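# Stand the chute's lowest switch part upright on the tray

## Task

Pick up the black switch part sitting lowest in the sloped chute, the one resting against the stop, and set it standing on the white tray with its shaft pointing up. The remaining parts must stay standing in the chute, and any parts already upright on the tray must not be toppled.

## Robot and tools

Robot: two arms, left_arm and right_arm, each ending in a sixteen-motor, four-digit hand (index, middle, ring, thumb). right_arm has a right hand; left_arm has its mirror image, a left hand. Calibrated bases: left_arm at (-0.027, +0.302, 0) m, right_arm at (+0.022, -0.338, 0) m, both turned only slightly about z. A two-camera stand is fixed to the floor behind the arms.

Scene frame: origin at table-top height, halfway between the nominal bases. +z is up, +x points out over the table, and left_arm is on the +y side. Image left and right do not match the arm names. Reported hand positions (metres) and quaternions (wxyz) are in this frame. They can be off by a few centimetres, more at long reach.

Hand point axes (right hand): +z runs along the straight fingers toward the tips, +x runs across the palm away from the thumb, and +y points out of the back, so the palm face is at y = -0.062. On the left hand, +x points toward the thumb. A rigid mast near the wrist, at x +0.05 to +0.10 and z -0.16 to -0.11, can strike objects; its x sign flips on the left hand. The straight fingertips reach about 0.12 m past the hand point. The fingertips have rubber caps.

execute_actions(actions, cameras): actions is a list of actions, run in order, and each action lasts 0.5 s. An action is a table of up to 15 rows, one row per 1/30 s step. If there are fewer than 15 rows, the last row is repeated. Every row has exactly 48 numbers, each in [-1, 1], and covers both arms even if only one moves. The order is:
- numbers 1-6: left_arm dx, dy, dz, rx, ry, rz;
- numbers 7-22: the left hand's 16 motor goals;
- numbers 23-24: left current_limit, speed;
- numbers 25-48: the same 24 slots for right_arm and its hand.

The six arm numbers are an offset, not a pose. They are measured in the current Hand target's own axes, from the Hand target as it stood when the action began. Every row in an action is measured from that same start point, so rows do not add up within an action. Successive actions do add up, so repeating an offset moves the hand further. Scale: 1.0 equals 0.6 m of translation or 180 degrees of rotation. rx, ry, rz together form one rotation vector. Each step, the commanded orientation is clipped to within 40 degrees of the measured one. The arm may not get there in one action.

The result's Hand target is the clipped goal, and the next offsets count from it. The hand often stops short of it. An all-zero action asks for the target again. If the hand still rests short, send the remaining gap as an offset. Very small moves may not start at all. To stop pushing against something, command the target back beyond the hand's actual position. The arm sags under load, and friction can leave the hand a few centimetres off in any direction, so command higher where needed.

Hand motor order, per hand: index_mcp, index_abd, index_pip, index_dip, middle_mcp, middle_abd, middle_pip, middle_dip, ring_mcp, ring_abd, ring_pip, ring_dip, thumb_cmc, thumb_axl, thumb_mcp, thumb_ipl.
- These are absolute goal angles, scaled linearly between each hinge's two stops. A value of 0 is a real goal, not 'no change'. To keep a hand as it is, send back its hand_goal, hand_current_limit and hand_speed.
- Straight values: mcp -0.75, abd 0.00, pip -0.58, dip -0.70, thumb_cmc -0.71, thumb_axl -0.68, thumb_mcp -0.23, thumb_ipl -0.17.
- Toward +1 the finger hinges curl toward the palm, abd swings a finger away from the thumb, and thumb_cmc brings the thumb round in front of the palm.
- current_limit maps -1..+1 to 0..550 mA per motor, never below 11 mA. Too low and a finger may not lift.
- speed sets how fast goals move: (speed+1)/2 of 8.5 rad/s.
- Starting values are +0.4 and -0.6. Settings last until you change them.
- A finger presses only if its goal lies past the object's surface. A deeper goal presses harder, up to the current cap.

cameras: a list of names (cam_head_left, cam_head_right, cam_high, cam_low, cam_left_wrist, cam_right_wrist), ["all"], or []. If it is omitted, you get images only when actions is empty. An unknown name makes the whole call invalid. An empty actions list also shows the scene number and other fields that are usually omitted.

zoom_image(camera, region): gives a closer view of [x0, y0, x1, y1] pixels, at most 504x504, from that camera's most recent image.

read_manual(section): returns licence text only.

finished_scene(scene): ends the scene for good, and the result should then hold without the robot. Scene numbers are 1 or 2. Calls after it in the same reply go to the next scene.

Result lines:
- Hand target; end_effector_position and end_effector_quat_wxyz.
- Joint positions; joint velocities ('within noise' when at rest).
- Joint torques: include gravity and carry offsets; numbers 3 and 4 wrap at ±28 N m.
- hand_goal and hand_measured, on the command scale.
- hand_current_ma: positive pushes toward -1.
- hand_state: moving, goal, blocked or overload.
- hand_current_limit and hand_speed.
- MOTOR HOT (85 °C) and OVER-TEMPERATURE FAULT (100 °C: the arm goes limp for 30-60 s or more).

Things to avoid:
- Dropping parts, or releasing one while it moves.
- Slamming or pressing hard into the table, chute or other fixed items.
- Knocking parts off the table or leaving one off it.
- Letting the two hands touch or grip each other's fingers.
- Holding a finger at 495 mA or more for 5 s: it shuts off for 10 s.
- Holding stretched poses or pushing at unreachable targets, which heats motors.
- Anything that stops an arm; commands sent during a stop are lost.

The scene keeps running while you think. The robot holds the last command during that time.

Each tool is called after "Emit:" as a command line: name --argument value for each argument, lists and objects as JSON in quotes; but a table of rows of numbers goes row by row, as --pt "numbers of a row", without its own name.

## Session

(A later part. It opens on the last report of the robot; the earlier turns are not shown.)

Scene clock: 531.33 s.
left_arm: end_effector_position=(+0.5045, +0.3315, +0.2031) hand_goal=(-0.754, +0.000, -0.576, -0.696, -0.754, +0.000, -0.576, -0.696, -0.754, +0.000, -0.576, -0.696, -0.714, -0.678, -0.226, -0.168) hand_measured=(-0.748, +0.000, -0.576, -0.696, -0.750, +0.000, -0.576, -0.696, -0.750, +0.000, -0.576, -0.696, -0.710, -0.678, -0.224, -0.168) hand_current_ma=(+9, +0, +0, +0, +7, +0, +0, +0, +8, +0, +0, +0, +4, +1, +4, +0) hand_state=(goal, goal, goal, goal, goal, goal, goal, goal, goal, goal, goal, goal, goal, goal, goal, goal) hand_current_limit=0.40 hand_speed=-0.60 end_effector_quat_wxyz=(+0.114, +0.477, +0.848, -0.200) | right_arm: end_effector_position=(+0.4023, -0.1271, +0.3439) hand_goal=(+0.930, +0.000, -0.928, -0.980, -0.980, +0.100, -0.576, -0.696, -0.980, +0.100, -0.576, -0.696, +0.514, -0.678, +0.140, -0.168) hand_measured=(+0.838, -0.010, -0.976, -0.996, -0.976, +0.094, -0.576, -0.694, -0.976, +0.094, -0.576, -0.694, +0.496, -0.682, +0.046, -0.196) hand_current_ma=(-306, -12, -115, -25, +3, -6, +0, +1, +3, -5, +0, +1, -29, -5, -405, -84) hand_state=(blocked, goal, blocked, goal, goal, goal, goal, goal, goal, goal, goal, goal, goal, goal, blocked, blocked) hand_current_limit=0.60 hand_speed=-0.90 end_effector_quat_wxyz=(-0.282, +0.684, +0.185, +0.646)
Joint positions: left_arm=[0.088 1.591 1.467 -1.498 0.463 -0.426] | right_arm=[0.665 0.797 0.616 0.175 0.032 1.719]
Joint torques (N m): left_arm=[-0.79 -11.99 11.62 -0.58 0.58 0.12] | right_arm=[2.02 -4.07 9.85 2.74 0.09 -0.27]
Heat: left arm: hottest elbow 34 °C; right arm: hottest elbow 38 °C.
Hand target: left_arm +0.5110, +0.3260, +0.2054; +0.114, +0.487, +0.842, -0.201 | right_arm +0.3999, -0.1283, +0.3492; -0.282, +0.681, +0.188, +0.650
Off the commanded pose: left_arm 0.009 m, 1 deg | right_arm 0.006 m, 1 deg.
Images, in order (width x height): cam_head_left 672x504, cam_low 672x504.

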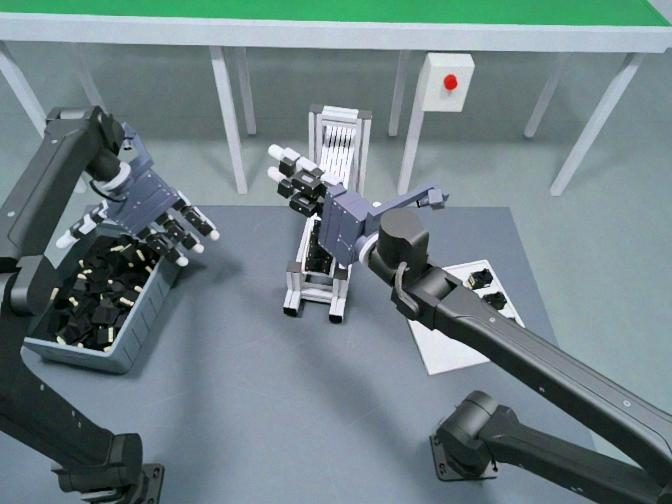

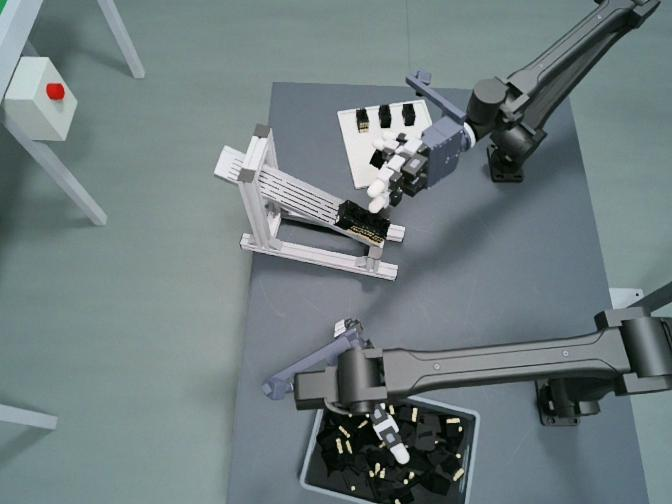

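Good tracking. Continue.

Emit:
execute_actions --actions '[[[0,0,0,0,0,0,-0.754,0,-0.576,-0.696,-0.754,0,-0.576,-0.696,-0.754,0,-0.576,-0.696,-0.714,-0.678,-0.226,-0.168,0.4,-0.6,0.01,0.0719,-0.0263,-0.0729,0.0105,0,0.93,0,-0.927,-0.98,-0.98,0.1,-0.576,-0.696,-0.98,0.1,-0.576,-0.696,0.514,-0.678,0.14,-0.168,0.6,-0.9]],[[0,0,0,0,0,0,-0.754,0,-0.576,-0.696,-0.754,0,-0.576,-0.696,-0.754,0,-0.576,-0.696,-0.714,-0.678,-0.226,-0.168,0.4,-0.6,0.0106,0.0759,-0.009,-0.0729,0.0105,0,0.93,0,-0.927,-0.98,-0.98,0.1,-0.576,-0.696,-0.98,0.1,-0.576,-0.696,0.514,-0.678,0.14,-0.168,0.6,-0.9]],[[0,0,0,0,0,0,-0.754,0,-0.576,-0.696,-0.754,0,-0.576,-0.696,-0.754,0,-0.576,-0.696,-0.714,-0.678,-0.226,-0.168,0.4,-0.6,0.0106,0.0759,0.0088,-0.0729,0.0105,0,0.93,0,-0.927,-0.98,-0.98,0.1,-0.576,-0.696,-0.98,0.1,-0.576,-0.696,0.514,-0.678,0.14,-0.168,0.6,-0.9]]]' --cameras '["all"]'

Emit:
zoom_image --camera "cam_low" --region '[330, 80, 450, 200]'

Emit:
zoom_image --camera "cam_right_wrist" --region '[420, 80, 660, 280]'

Emit:
zoom_image --camera "cam_high" --region '[90, 130, 250, 330]'

Scene clock: 538.40 s.
left_arm: end_effector_position=(+0.5045, +0.3315, +0.2031) hand_goal=(-0.754, +0.000, -0.576, -0.696, -0.754, +0.000, -0.576, -0.696, -0.754, +0.000, -0.576, -0.696, -0.714, -0.678, -0.226, -0.168) hand_measured=(-0.748, +0.000, -0.576, -0.696, -0.750, +0.000, -0.576, -0.696, -0.750, +0.000, -0.576, -0.696, -0.710, -0.678, -0.224, -0.168) hand_current_ma=(+9, +0, +0, +0, +7, +0, +0, +0, +8, +0, +0, +0, +4, +1, +4, +0) hand_state=(goal, goal, goal, goal, goal, goal, goal, goal, goal, goal, goal, goal, goal, goal, goal, goal) hand_current_limit=0.40 hand_speed=-0.60 end_effector_quat_wxyz=(+0.114, +0.477, +0.848, -0.200) | right_arm: end_effector_position=(+0.4360, -0.2666, +0.3210) hand_goal=(+0.930, +0.000, -0.928, -0.980, -0.980, +0.100, -0.576, -0.696, -0.980, +0.100, -0.576, -0.696, +0.514, -0.678, +0.140, -0.168) hand_measured=(+0.838, -0.012, -0.978, -0.996, -0.978, +0.094, -0.578, -0.694, -0.978, +0.094, -0.578, -0.694, +0.498, -0.682, +0.050, -0.198) hand_current_ma=(-306, -14, -123, -26, +1, -6, -1, +1, +1, -6, -1, +1, -27, -5, -384, -87) hand_state=(blocked, goal, blocked, goal, goal, goal, goal, goal, goal, goal, goal, goal, goal, goal, blocked, blocked) hand_current_limit=0.60 hand_speed=-0.90 end_effector_quat_wxyz=(-0.033, +0.721, -0.050, +0.690)
Joint positions: left_arm=[0.088 1.591 1.467 -1.498 0.463 -0.426] | right_arm=[0.532 0.931 0.641 0.235 0.595 1.718]
Joint torques (N m): left_arm=[-0.73 -11.93 11.6 -0.59 0.58 0.12] | right_arm=[2.02 -3.84 13.08 3.38 0.11 -0.29]
Heat: left arm: hottest elbow 34 °C; right arm: hottest elbow 38 °C.
Hand target: left_arm +0.5110, +0.3260, +0.2054; +0.114, +0.487, +0.842, -0.201 | right_arm +0.4448, -0.2597, +0.3489; -0.045, +0.703, -0.056, +0.707
Off the commanded pose: left_arm 0.009 m, 1 deg | right_arm 0.030 m, 3 deg.

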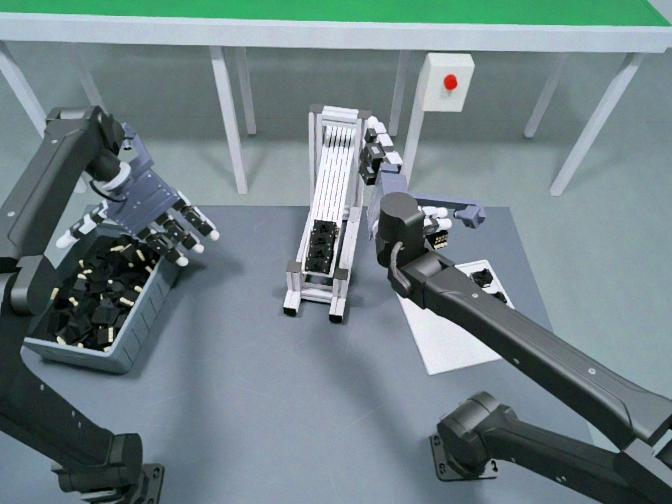

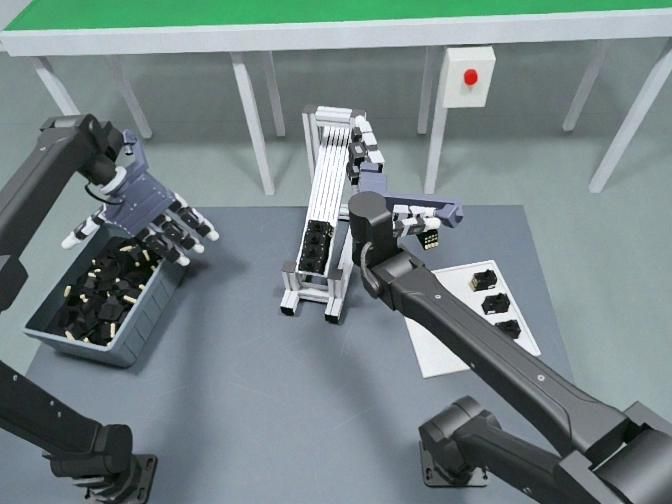

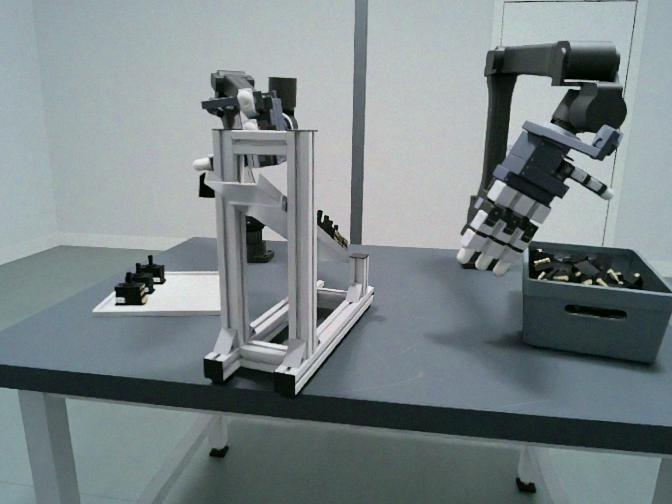

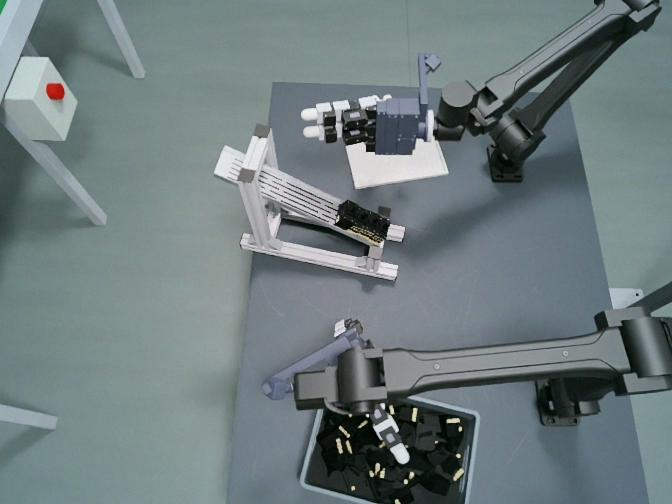

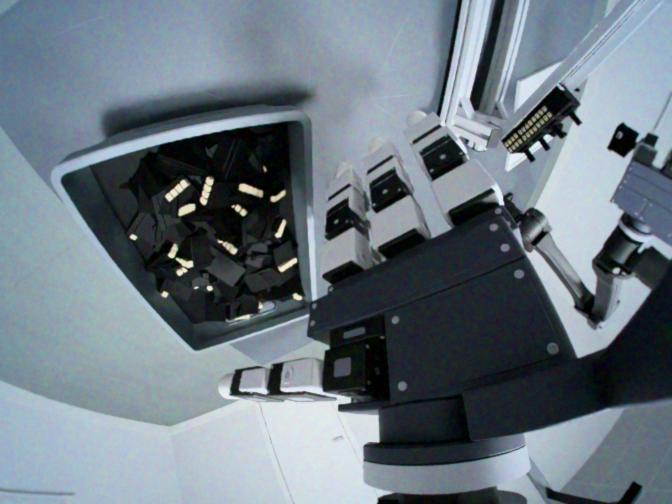

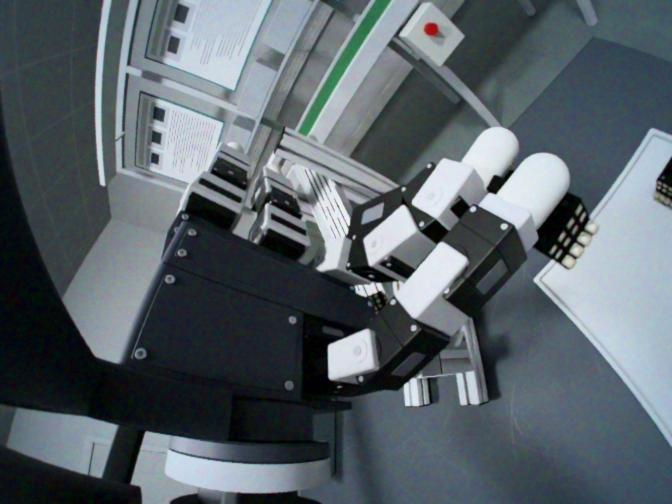

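Scaled by 4.200.

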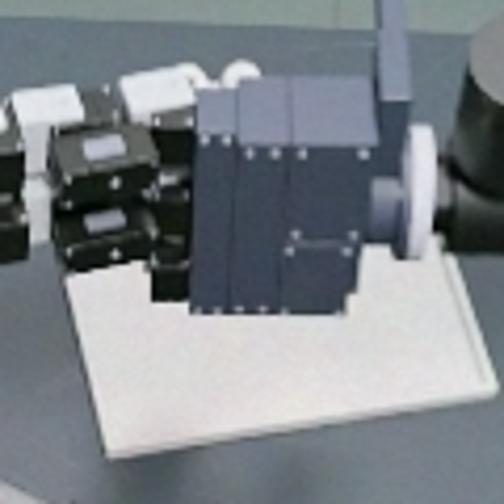

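Scaled by 2.100 from the camera's 672x504 image, which has a finer 960x720 frame.

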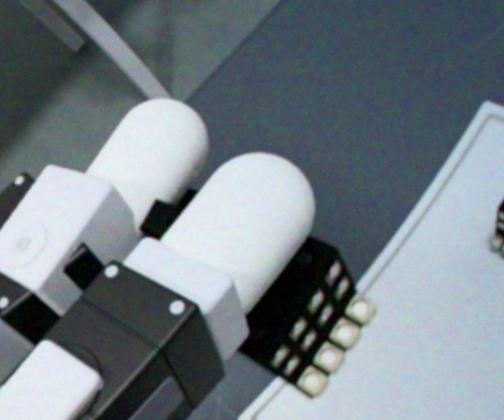

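Scaled by 2.520.

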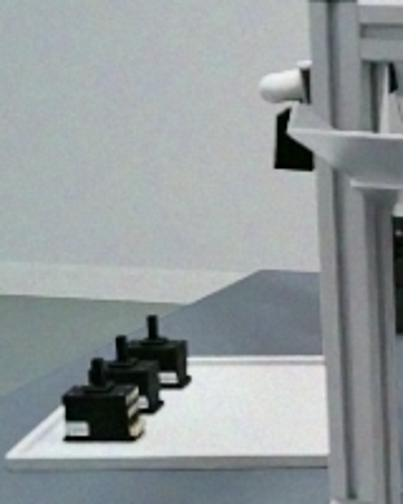

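Emit:
execute_actions --actions '[[[0,0,0,0,0,0,-0.754,0,-0.576,-0.696,-0.754,0,-0.576,-0.696,-0.754,0,-0.576,-0.696,-0.714,-0.678,-0.226,-0.168,0.4,-0.6,-0.094,0.0135,0,0,0,0,0.93,0,-0.927,-0.98,-0.98,0.1,-0.576,-0.696,-0.98,0.1,-0.576,-0.696,0.514,-0.678,0.14,-0.168,0.6,-0.9]],[[0,0,0,0,0,0,-0.754,0,-0.576,-0.696,-0.754,0,-0.576,-0.696,-0.754,0,-0.576,-0.696,-0.714,-0.678,-0.226,-0.168,0.4,-0.6,-0.094,0.0135,0,0,0,0,0.93,0,-0.927,-0.98,-0.98,0.1,-0.576,-0.696,-0.98,0.1,-0.576,-0.696,0.514,-0.678,0.14,-0.168,0.6,-0.9]],[[0,0,0,0,0,0,-0.754,0,-0.576,-0.696,-0.754,0,-0.576,-0.696,-0.754,0,-0.576,-0.696,-0.714,-0.678,-0.226,-0.168,0.4,-0.6,-0.094,0.0135,0,0,0,0,0.93,0,-0.927,-0.98,-0.98,0.1,-0.576,-0.696,-0.98,0.1,-0.576,-0.696,0.514,-0.678,0.14,-0.168,0.6,-0.9]]]' --cameras '["cam_head_left","cam_head_right","cam_high","cam_low","cam_right_wrist"]'

Emit:
zoom_image --camera "cam_low" --region '[330, 80, 450, 200]'

Emit:
zoom_image --camera "cam_high" --region '[90, 170, 250, 330]'

Emit:
zoom_image --camera "cam_head_left" --region '[370, 170, 550, 350]'

Scene clock: 549.53 s.
left_arm: end_effector_position=(+0.5045, +0.3315, +0.2031) hand_goal=(-0.754, +0.000, -0.576, -0.696, -0.754, +0.000, -0.576, -0.696, -0.754, +0.000, -0.576, -0.696, -0.714, -0.678, -0.226, -0.168) hand_measured=(-0.748, +0.000, -0.576, -0.696, -0.750, +0.000, -0.576, -0.696, -0.750, +0.000, -0.576, -0.696, -0.710, -0.678, -0.224, -0.168) hand_current_ma=(+9, +0, +0, +0, +7, +0, +0, +0, +8, +0, +0, +0, +4, +1, +4, +0) hand_state=(goal, goal, goal, goal, goal, goal, goal, goal, goal, goal, goal, goal, goal, goal, goal, goal) hand_current_limit=0.40 hand_speed=-0.60 end_effector_quat_wxyz=(+0.114, +0.477, +0.848, -0.200) | right_arm: end_effector_position=(+0.4430, -0.2614, +0.1688) hand_goal=(+0.930, +0.000, -0.928, -0.980, -0.980, +0.100, -0.576, -0.696, -0.980, +0.100, -0.576, -0.696, +0.514, -0.678, +0.140, -0.168) hand_measured=(+0.838, -0.010, -0.978, -0.996, -0.978, +0.094, -0.578, -0.694, -0.978, +0.094, -0.578, -0.694, +0.498, -0.682, +0.050, -0.198) hand_current_ma=(-306, -12, -123, -26, +1, -6, -1, +1, +1, -6, -1, +1, -26, -4, -384, -87) hand_state=(blocked, goal, blocked, goal, goal, goal, goal, goal, goal, goal, goal, goal, goal, goal, blocked, blocked) hand_current_limit=0.60 hand_speed=-0.90 end_effector_quat_wxyz=(-0.042, +0.713, -0.054, +0.698)
Joint positions: left_arm=[0.088 1.591 1.467 -1.498 0.463 -0.426] | right_arm=[0.532 1.319 0.392 0.9 0.589 1.72]
Joint torques (N m): left_arm=[-0.79 -11.99 11.62 -0.58 0.58 0.11] | right_arm=[1.73 -7.24 6.83 3.45 0.2 -0.31]
Heat: left arm: hottest elbow 34 °C; right arm: hottest elbow 38 °C.
Hand target: left_arm +0.5110, +0.3260, +0.2054; +0.114, +0.487, +0.842, -0.201 | right_arm +0.4456, -0.2597, +0.1780; -0.045, +0.703, -0.056, +0.707
Off the commanded pose: left_arm 0.009 m, 1 deg | right_arm 0.010 m, 2 deg.
Images, in order (width x height): cam_head_left 672x504, cam_head_right 672x504, cam_high 672x504, cam_low 672x504, cam_right_wrist 672x504.

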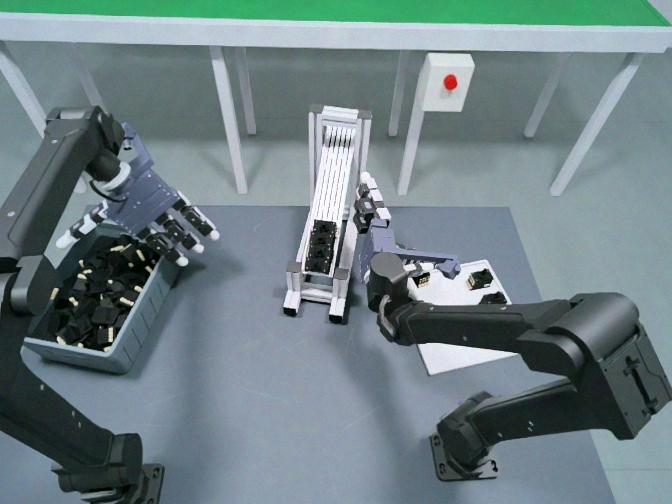

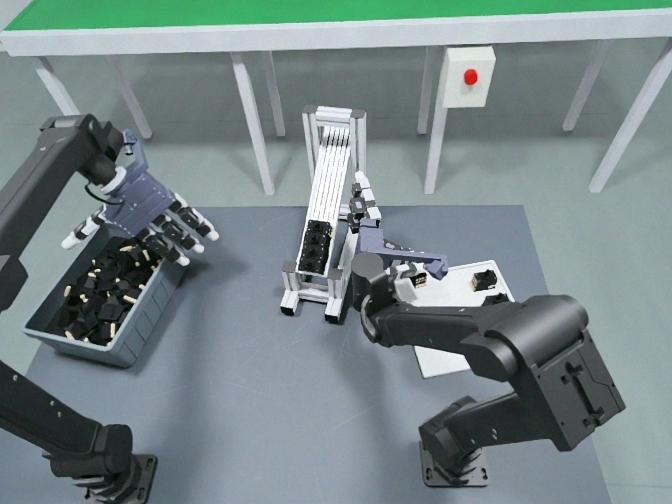

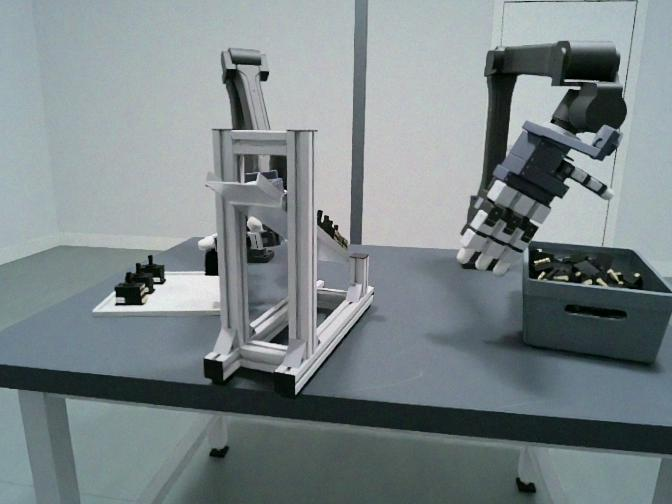

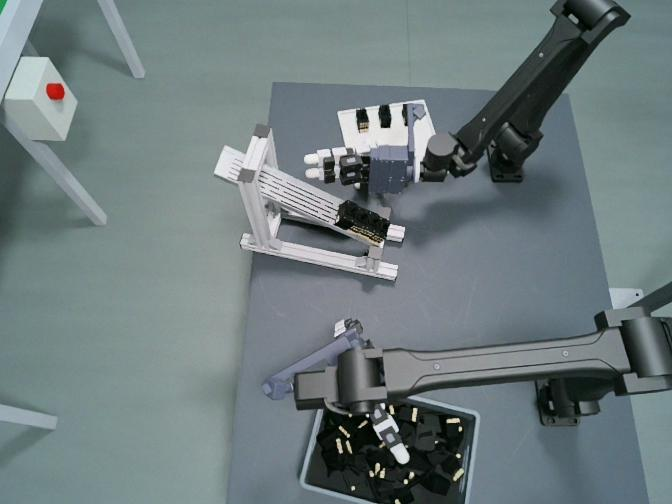

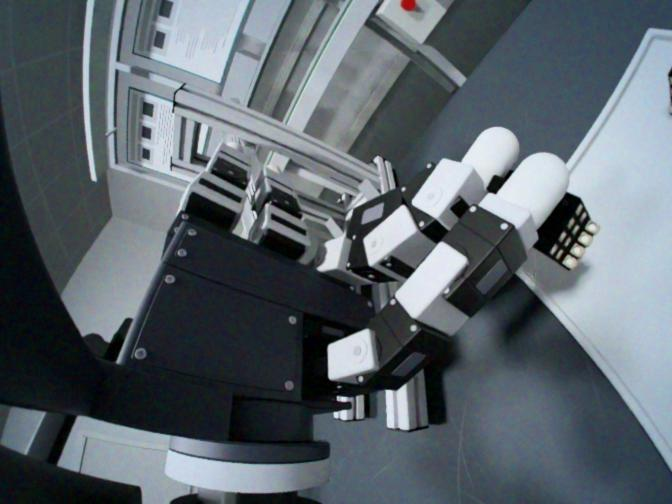

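Scaled by 4.200.

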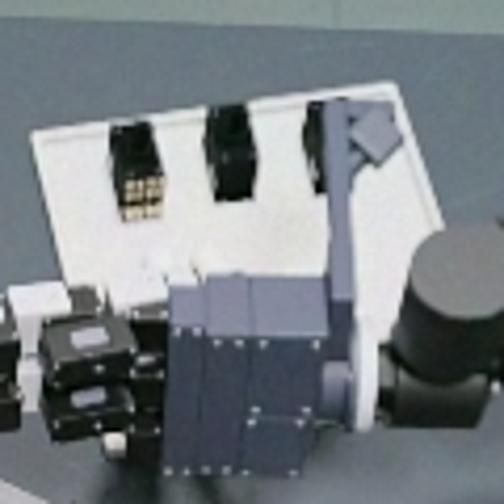

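Scaled by 3.150.

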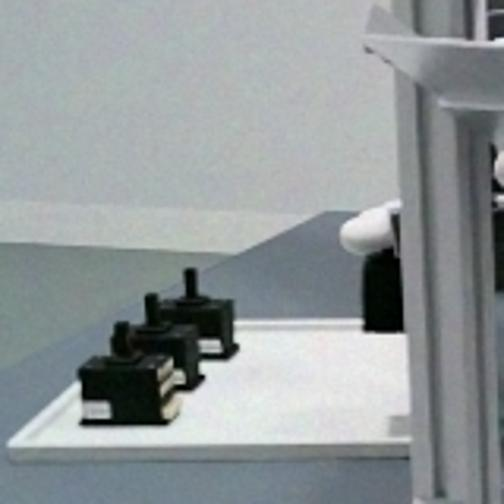

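Scaled by 2.800.

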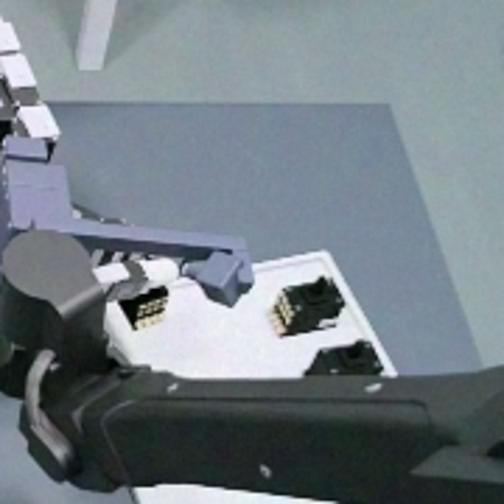

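Emit:
execute_actions --actions '[[[0,0,0,0,0,0,-0.754,0,-0.576,-0.696,-0.754,0,-0.576,-0.696,-0.754,0,-0.576,-0.696,-0.714,-0.678,-0.226,-0.168,0.4,-0.6,-0.067,0.06,0,0,0,0,0.93,0,-0.927,-0.98,-0.98,0.1,-0.576,-0.696,-0.98,0.1,-0.576,-0.696,0.514,-0.678,0.14,-0.168,0.6,-0.9]]]' --cameras '["cam_head_left","cam_head_right","cam_high","cam_low","cam_right_wrist"]'

Emit:
zoom_image --camera "cam_high" --region '[90, 190, 250, 330]'

Emit:
zoom_image --camera "cam_head_left" --region '[370, 220, 500, 340]'

Emit:
zoom_image --camera "cam_right_wrist" --region '[440, 80, 672, 320]'

Scene clock: 557.07 s.
left_arm: end_effector_position=(+0.5045, +0.3315, +0.2031) hand_goal=(-0.754, +0.000, -0.576, -0.696, -0.754, +0.000, -0.576, -0.696, -0.754, +0.000, -0.576, -0.696, -0.714, -0.678, -0.226, -0.168) hand_measured=(-0.748, +0.000, -0.576, -0.696, -0.750, +0.000, -0.576, -0.696, -0.750, +0.000, -0.576, -0.696, -0.710, -0.678, -0.224, -0.168) hand_current_ma=(+9, +0, +0, +0, +7, +0, +0, +0, +8, +0, +0, +0, +4, +1, +4, +0) hand_state=(goal, goal, goal, goal, goal, goal, goal, goal, goal, goal, goal, goal, goal, goal, goal, goal) hand_current_limit=0.40 hand_speed=-0.60 end_effector_quat_wxyz=(+0.114, +0.477, +0.848, -0.200) | right_arm: end_effector_position=(+0.4422, -0.2922, +0.1274) hand_goal=(+0.930, +0.000, -0.928, -0.980, -0.980, +0.100, -0.576, -0.696, -0.980, +0.100, -0.576, -0.696, +0.514, -0.678, +0.140, -0.168) hand_measured=(+0.838, -0.014, -0.978, -0.996, -0.980, +0.094, -0.576, -0.694, -0.980, +0.094, -0.576, -0.694, +0.498, -0.682, +0.050, -0.198) hand_current_ma=(-306, -16, -123, -26, +1, -6, +0, +1, +1, -6, +0, +1, -27, -4, -384, -87) hand_state=(blocked, goal, blocked, goal, goal, goal, goal, goal, goal, goal, goal, goal, goal, goal, blocked, blocked) hand_current_limit=0.60 hand_speed=-0.90 end_effector_quat_wxyz=(-0.042, +0.710, -0.057, +0.700)
Joint positions: left_arm=[0.088 1.591 1.467 -1.498 0.463 -0.426] | right_arm=[0.442 1.466 0.319 1.128 0.504 1.721]
Joint torques (N m): left_arm=[-0.79 -11.93 11.6 -0.59 0.58 0.11] | right_arm=[1.85 -6.95 5.29 3.54 0.07 -0.29]
Heat: left arm: hottest elbow 34 °C; right arm: hottest elbow 38 °C.
Hand target: left_arm +0.5110, +0.3260, +0.2054; +0.114, +0.487, +0.842, -0.201 | right_arm +0.4453, -0.2897, +0.1331; -0.045, +0.703, -0.056, +0.707
Off the commanded pose: left_arm 0.009 m, 1 deg | right_arm 0.007 m, 1 deg.
Images, in order (width x height): cam_head_left 672x504, cam_head_right 672x504, cam_high 672x504, cam_low 672x504, cam_right_wrist 672x504.

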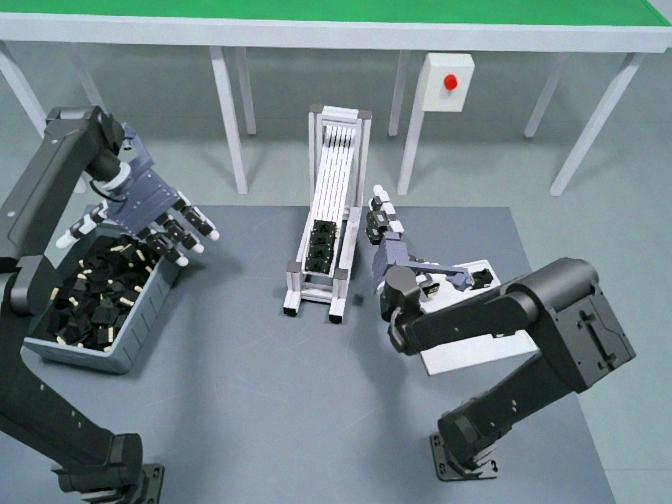

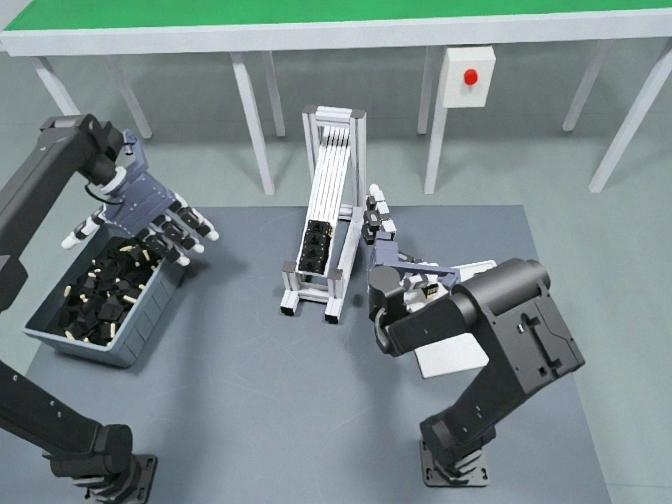

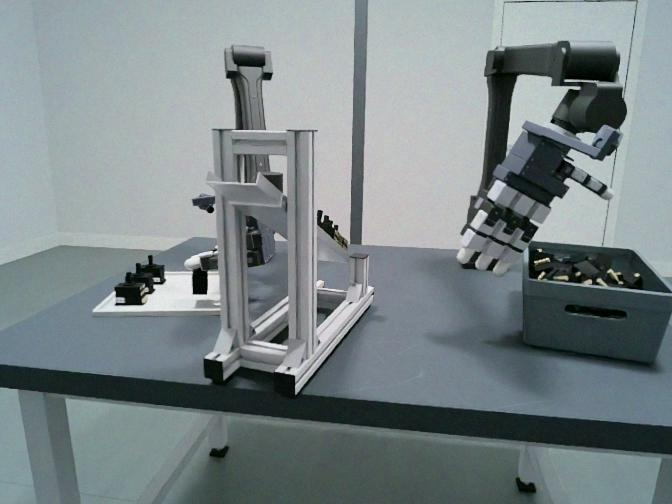

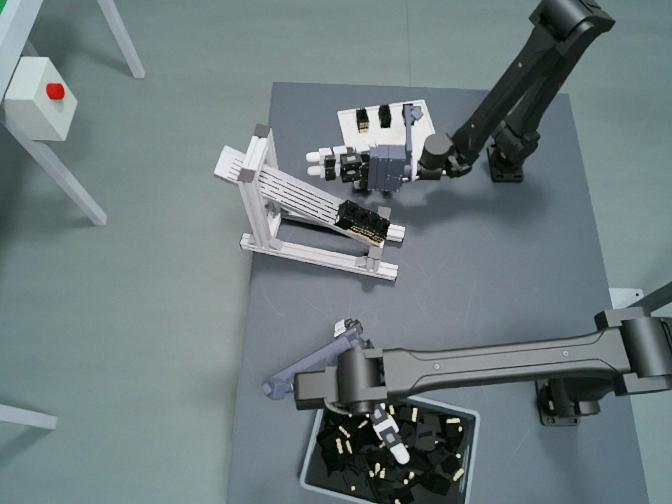

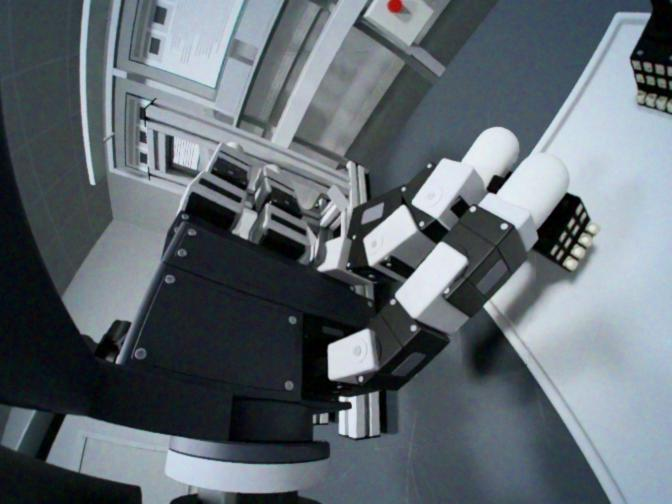

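Scaled by 3.150.

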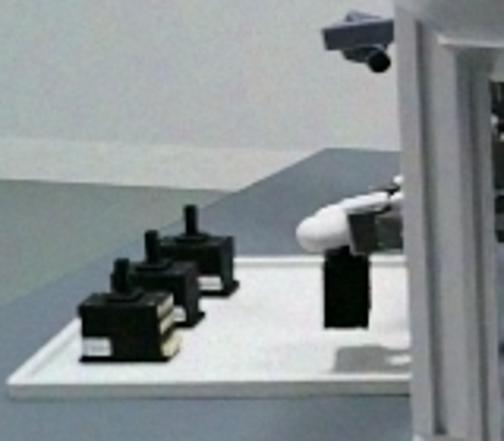

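Scaled by 3.877.

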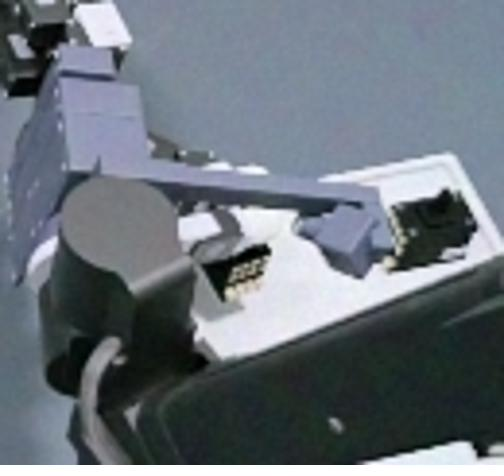

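Scaled by 2.100 from the camera's 672x504 image, which has a finer 960x720 frame.

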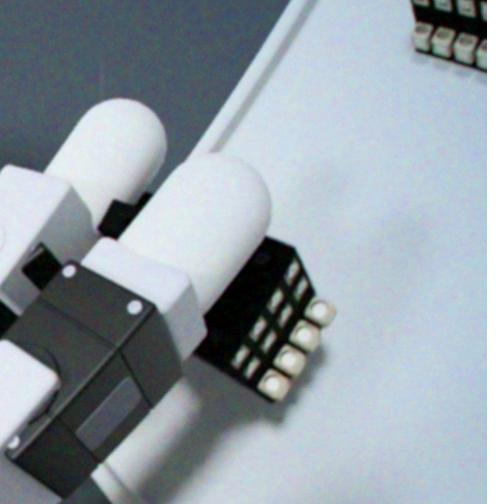

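Emit:
execute_actions --actions '[[[0,0,0,0,0,0,-0.754,0,-0.576,-0.696,-0.754,0,-0.576,-0.696,-0.754,0,-0.576,-0.696,-0.714,-0.678,-0.226,-0.168,0.4,-0.6,-0.041,0.006,0,0,0,0,0.93,0,-0.927,-0.98,-0.98,0.1,-0.576,-0.696,-0.98,0.1,-0.576,-0.696,0.514,-0.678,0.14,-0.168,0.6,-0.9]]]' --cameras '["cam_high","cam_low","cam_right_wrist"]'

Emit:
zoom_image --camera "cam_high" --region '[90, 190, 250, 330]'

Emit:
zoom_image --camera "cam_right_wrist" --region '[440, 80, 672, 320]'

Scene clock: 561.97 s.
left_arm: end_effector_position=(+0.5045, +0.3315, +0.2031) hand_goal=(-0.754, +0.000, -0.576, -0.696, -0.754, +0.000, -0.576, -0.696, -0.754, +0.000, -0.576, -0.696, -0.714, -0.678, -0.226, -0.168) hand_measured=(-0.748, +0.000, -0.576, -0.696, -0.750, +0.000, -0.576, -0.696, -0.750, +0.000, -0.576, -0.696, -0.710, -0.678, -0.224, -0.168) hand_current_ma=(+9, +0, +0, +0, +7, +0, +0, +0, +8, +0, +0, +0, +4, +1, +4, +0) hand_state=(goal, goal, goal, goal, goal, goal, goal, goal, goal, goal, goal, goal, goal, goal, goal, goal) hand_current_limit=0.40 hand_speed=-0.60 end_effector_quat_wxyz=(+0.114, +0.477, +0.848, -0.200) | right_arm: end_effector_position=(+0.4447, -0.2907, +0.1058) hand_goal=(+0.930, +0.000, -0.928, -0.980, -0.980, +0.100, -0.576, -0.696, -0.980, +0.100, -0.576, -0.696, +0.514, -0.678, +0.140, -0.168) hand_measured=(+0.838, -0.012, -0.978, -0.996, -0.980, +0.094, -0.576, -0.694, -0.980, +0.094, -0.576, -0.694, +0.498, -0.682, +0.050, -0.198) hand_current_ma=(-306, -14, -123, -26, +1, -6, +0, +1, +1, -6, +0, +1, -28, -4, -384, -87) hand_state=(blocked, goal, blocked, goal, goal, goal, goal, goal, goal, goal, goal, goal, goal, goal, blocked, blocked) hand_current_limit=0.60 hand_speed=-0.90 end_effector_quat_wxyz=(-0.045, +0.708, -0.058, +0.703)
Joint positions: left_arm=[0.088 1.591 1.467 -1.498 0.463 -0.426] | right_arm=[0.442 1.589 0.318 1.263 0.503 1.721]
Joint torques (N m): left_arm=[-0.73 -11.81 11.64 -0.59 0.58 0.11] | right_arm=[1.67 -7.47 3.85 3.62 0.11 -0.29]
Heat: left arm: hottest elbow 35 °C; right arm: hottest elbow 37 °C.
Hand target: left_arm +0.5110, +0.3260, +0.2054; +0.114, +0.487, +0.842, -0.201 | right_arm +0.4455, -0.2897, +0.1083; -0.045, +0.703, -0.056, +0.707
Off the commanded pose: left_arm 0.009 m, 1 deg | right_arm 0.003 m, 1 deg.
Images, in order (width x height): cam_high 672x504, cam_low 672x504, cam_right_wrist 672x504.

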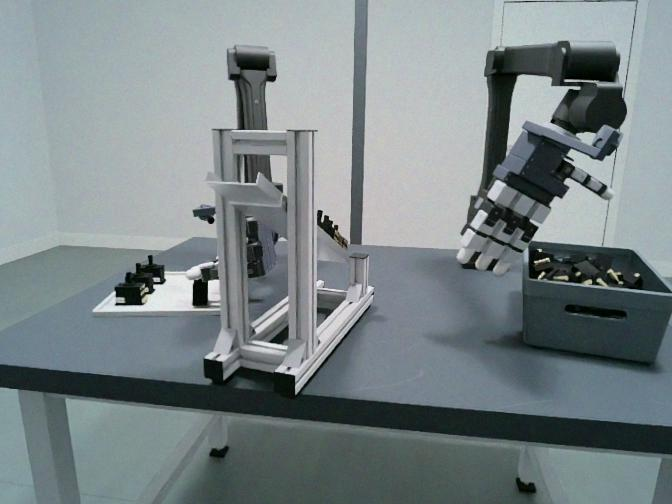

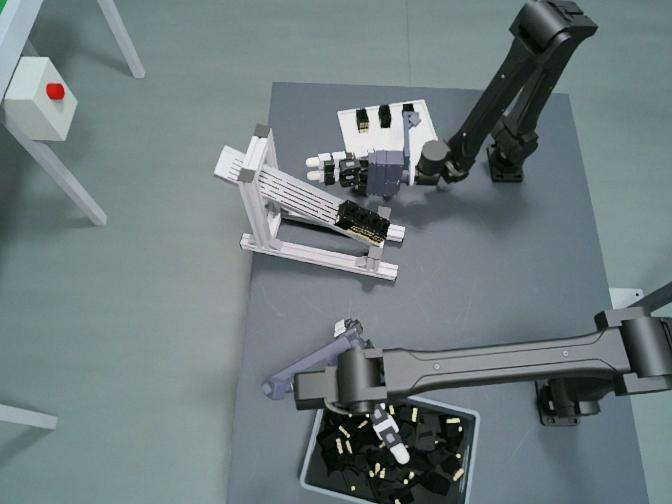

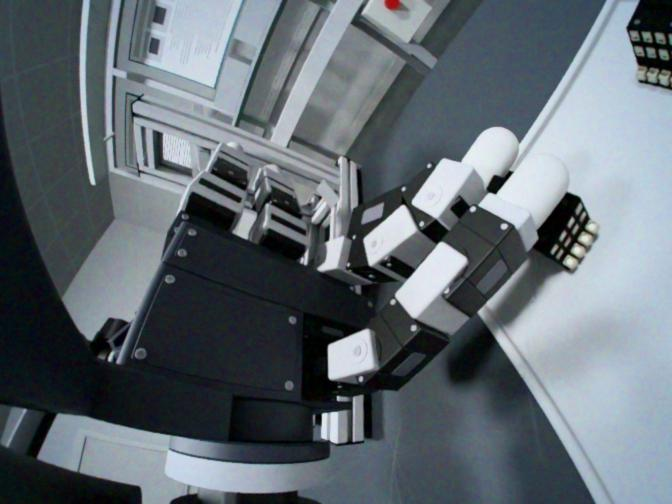

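Scaled by 3.150.

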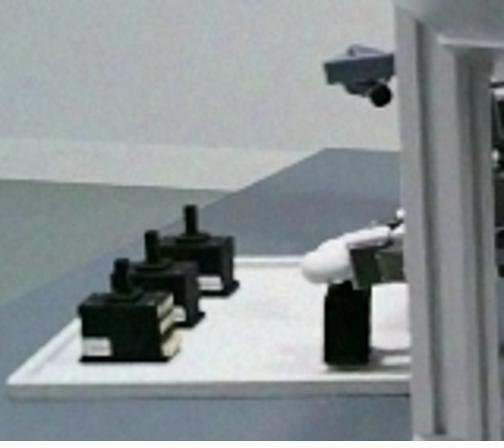

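Scaled by 2.100 from the camera's 672x504 image, which has a finer 960x720 frame.

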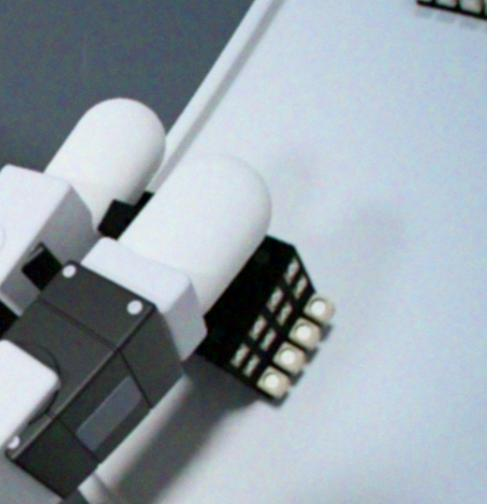

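Emit:
execute_actions --actions '[[[0,0,0,0,0,0,-0.754,0,-0.576,-0.696,-0.754,0,-0.576,-0.696,-0.754,0,-0.576,-0.696,-0.714,-0.678,-0.226,-0.168,0.4,-0.6,-0.0132,0.002,0,0,0,0,0.93,0,-0.927,-0.98,-0.98,0.1,-0.576,-0.696,-0.98,0.1,-0.576,-0.696,0.514,-0.678,0.14,-0.168,0.6,-0.9]]]' --cameras '["cam_high","cam_head_left","cam_right_wrist"]'

Emit:
zoom_image --camera "cam_high" --region '[90, 190, 250, 330]'

Emit:
zoom_image --camera "cam_right_wrist" --region '[440, 80, 672, 320]'

Emit:
zoom_image --camera "cam_head_left" --region '[370, 220, 500, 340]'

Scene clock: 566.07 s.
left_arm: end_effector_position=(+0.5045, +0.3315, +0.2031) hand_goal=(-0.754, +0.000, -0.576, -0.696, -0.754, +0.000, -0.576, -0.696, -0.754, +0.000, -0.576, -0.696, -0.714, -0.678, -0.226, -0.168) hand_measured=(-0.748, +0.000, -0.576, -0.696, -0.750, +0.000, -0.576, -0.696, -0.750, +0.000, -0.576, -0.696, -0.710, -0.678, -0.224, -0.168) hand_current_ma=(+9, +0, +0, +0, +7, +0, +0, +0, +8, +0, +0, +0, +4, +1, +4, +0) hand_state=(goal, goal, goal, goal, goal, goal, goal, goal, goal, goal, goal, goal, goal, goal, goal, goal) hand_current_limit=0.40 hand_speed=-0.60 end_effector_quat_wxyz=(+0.114, +0.477, +0.848, -0.200) | right_arm: end_effector_position=(+0.4454, -0.2903, +0.1030) hand_goal=(+0.930, +0.000, -0.928, -0.980, -0.980, +0.100, -0.576, -0.696, -0.980, +0.100, -0.576, -0.696, +0.514, -0.678, +0.140, -0.168) hand_measured=(+0.838, -0.012, -0.978, -0.996, -0.980, +0.094, -0.576, -0.694, -0.980, +0.094, -0.576, -0.694, +0.498, -0.682, +0.050, -0.198) hand_current_ma=(-306, -14, -123, -26, +1, -6, +0, +1, +1, -6, +0, +1, -25, -4, -384, -87) hand_state=(blocked, goal, blocked, goal, goal, goal, goal, goal, goal, goal, goal, goal, goal, goal, blocked, blocked) hand_current_limit=0.60 hand_speed=-0.90 end_effector_quat_wxyz=(-0.047, +0.703, -0.060, +0.707)
Joint positions: left_arm=[0.088 1.591 1.467 -1.498 0.463 -0.426] | right_arm=[0.442 1.618 0.318 1.305 0.503 1.721]
Joint torques (N m): left_arm=[-0.85 -11.99 11.62 -0.59 0.57 0.12] | right_arm=[1.55 -6.65 3.62 3.54 0.09 -0.28]
Heat: left arm: hottest elbow 35 °C; right arm: hottest elbow 37 °C.
Hand target: left_arm +0.5110, +0.3260, +0.2054; +0.114, +0.487, +0.842, -0.201 | right_arm +0.4455, -0.2898, +0.1003; -0.045, +0.703, -0.056, +0.707
Off the commanded pose: left_arm 0.009 m, 1 deg | right_arm 0.003 m, 1 deg.
Images, in order (width x height): cam_head_left 672x504, cam_high 672x504, cam_right_wrist 672x504.

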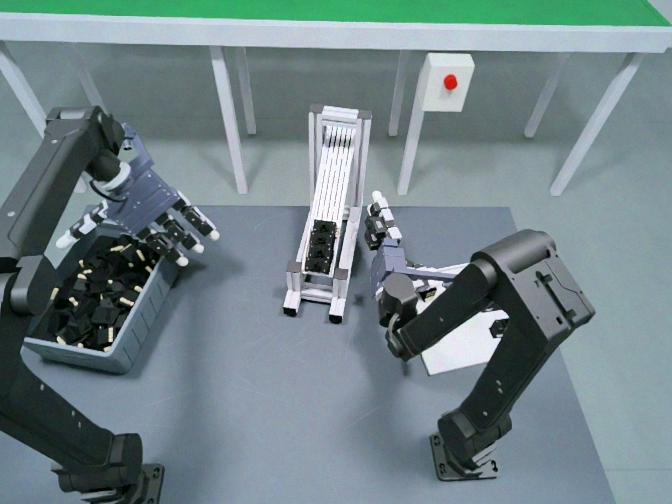

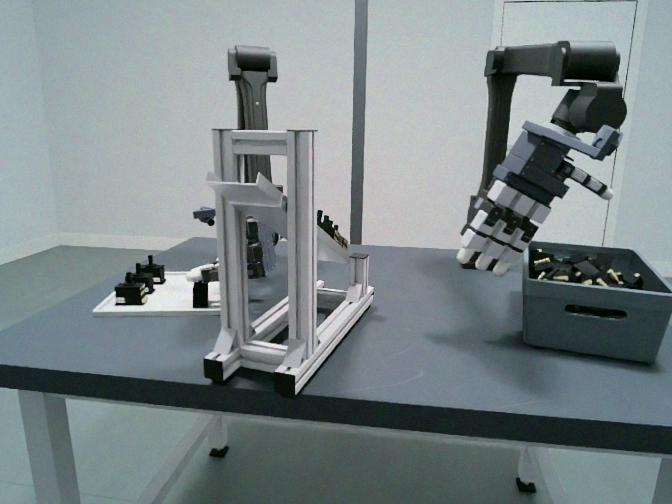

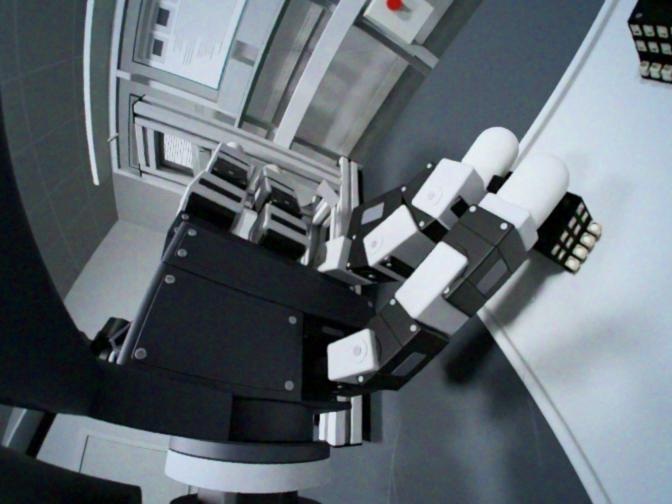

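Scaled by 3.150.

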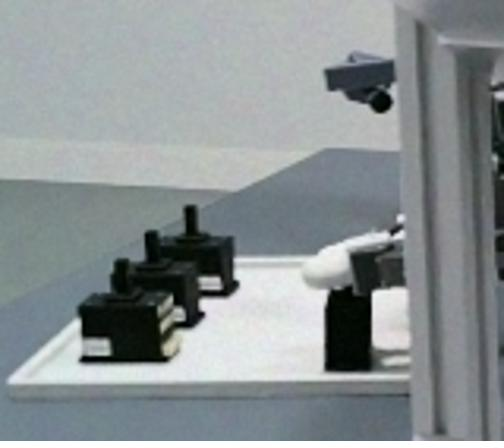

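Scaled by 2.100 from the camera's 672x504 image, which has a finer 960x720 frame.

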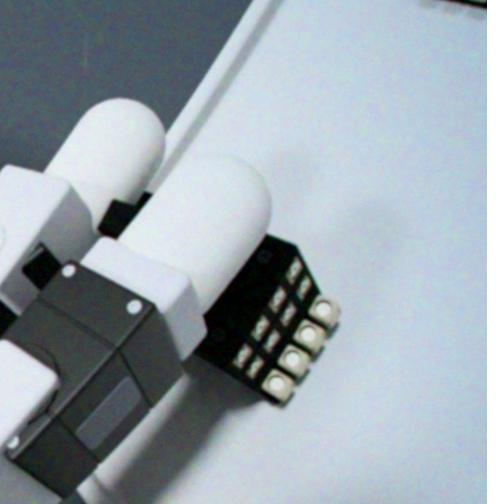

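Scaled by 3.877.

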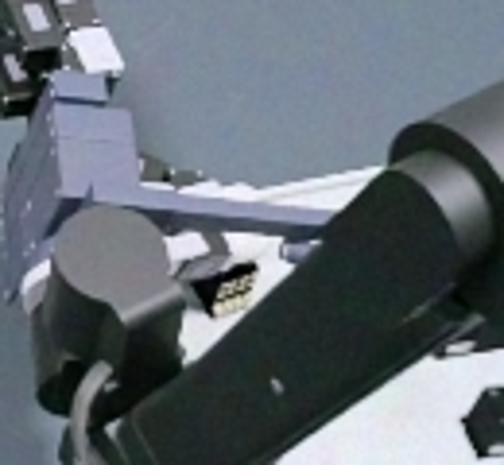

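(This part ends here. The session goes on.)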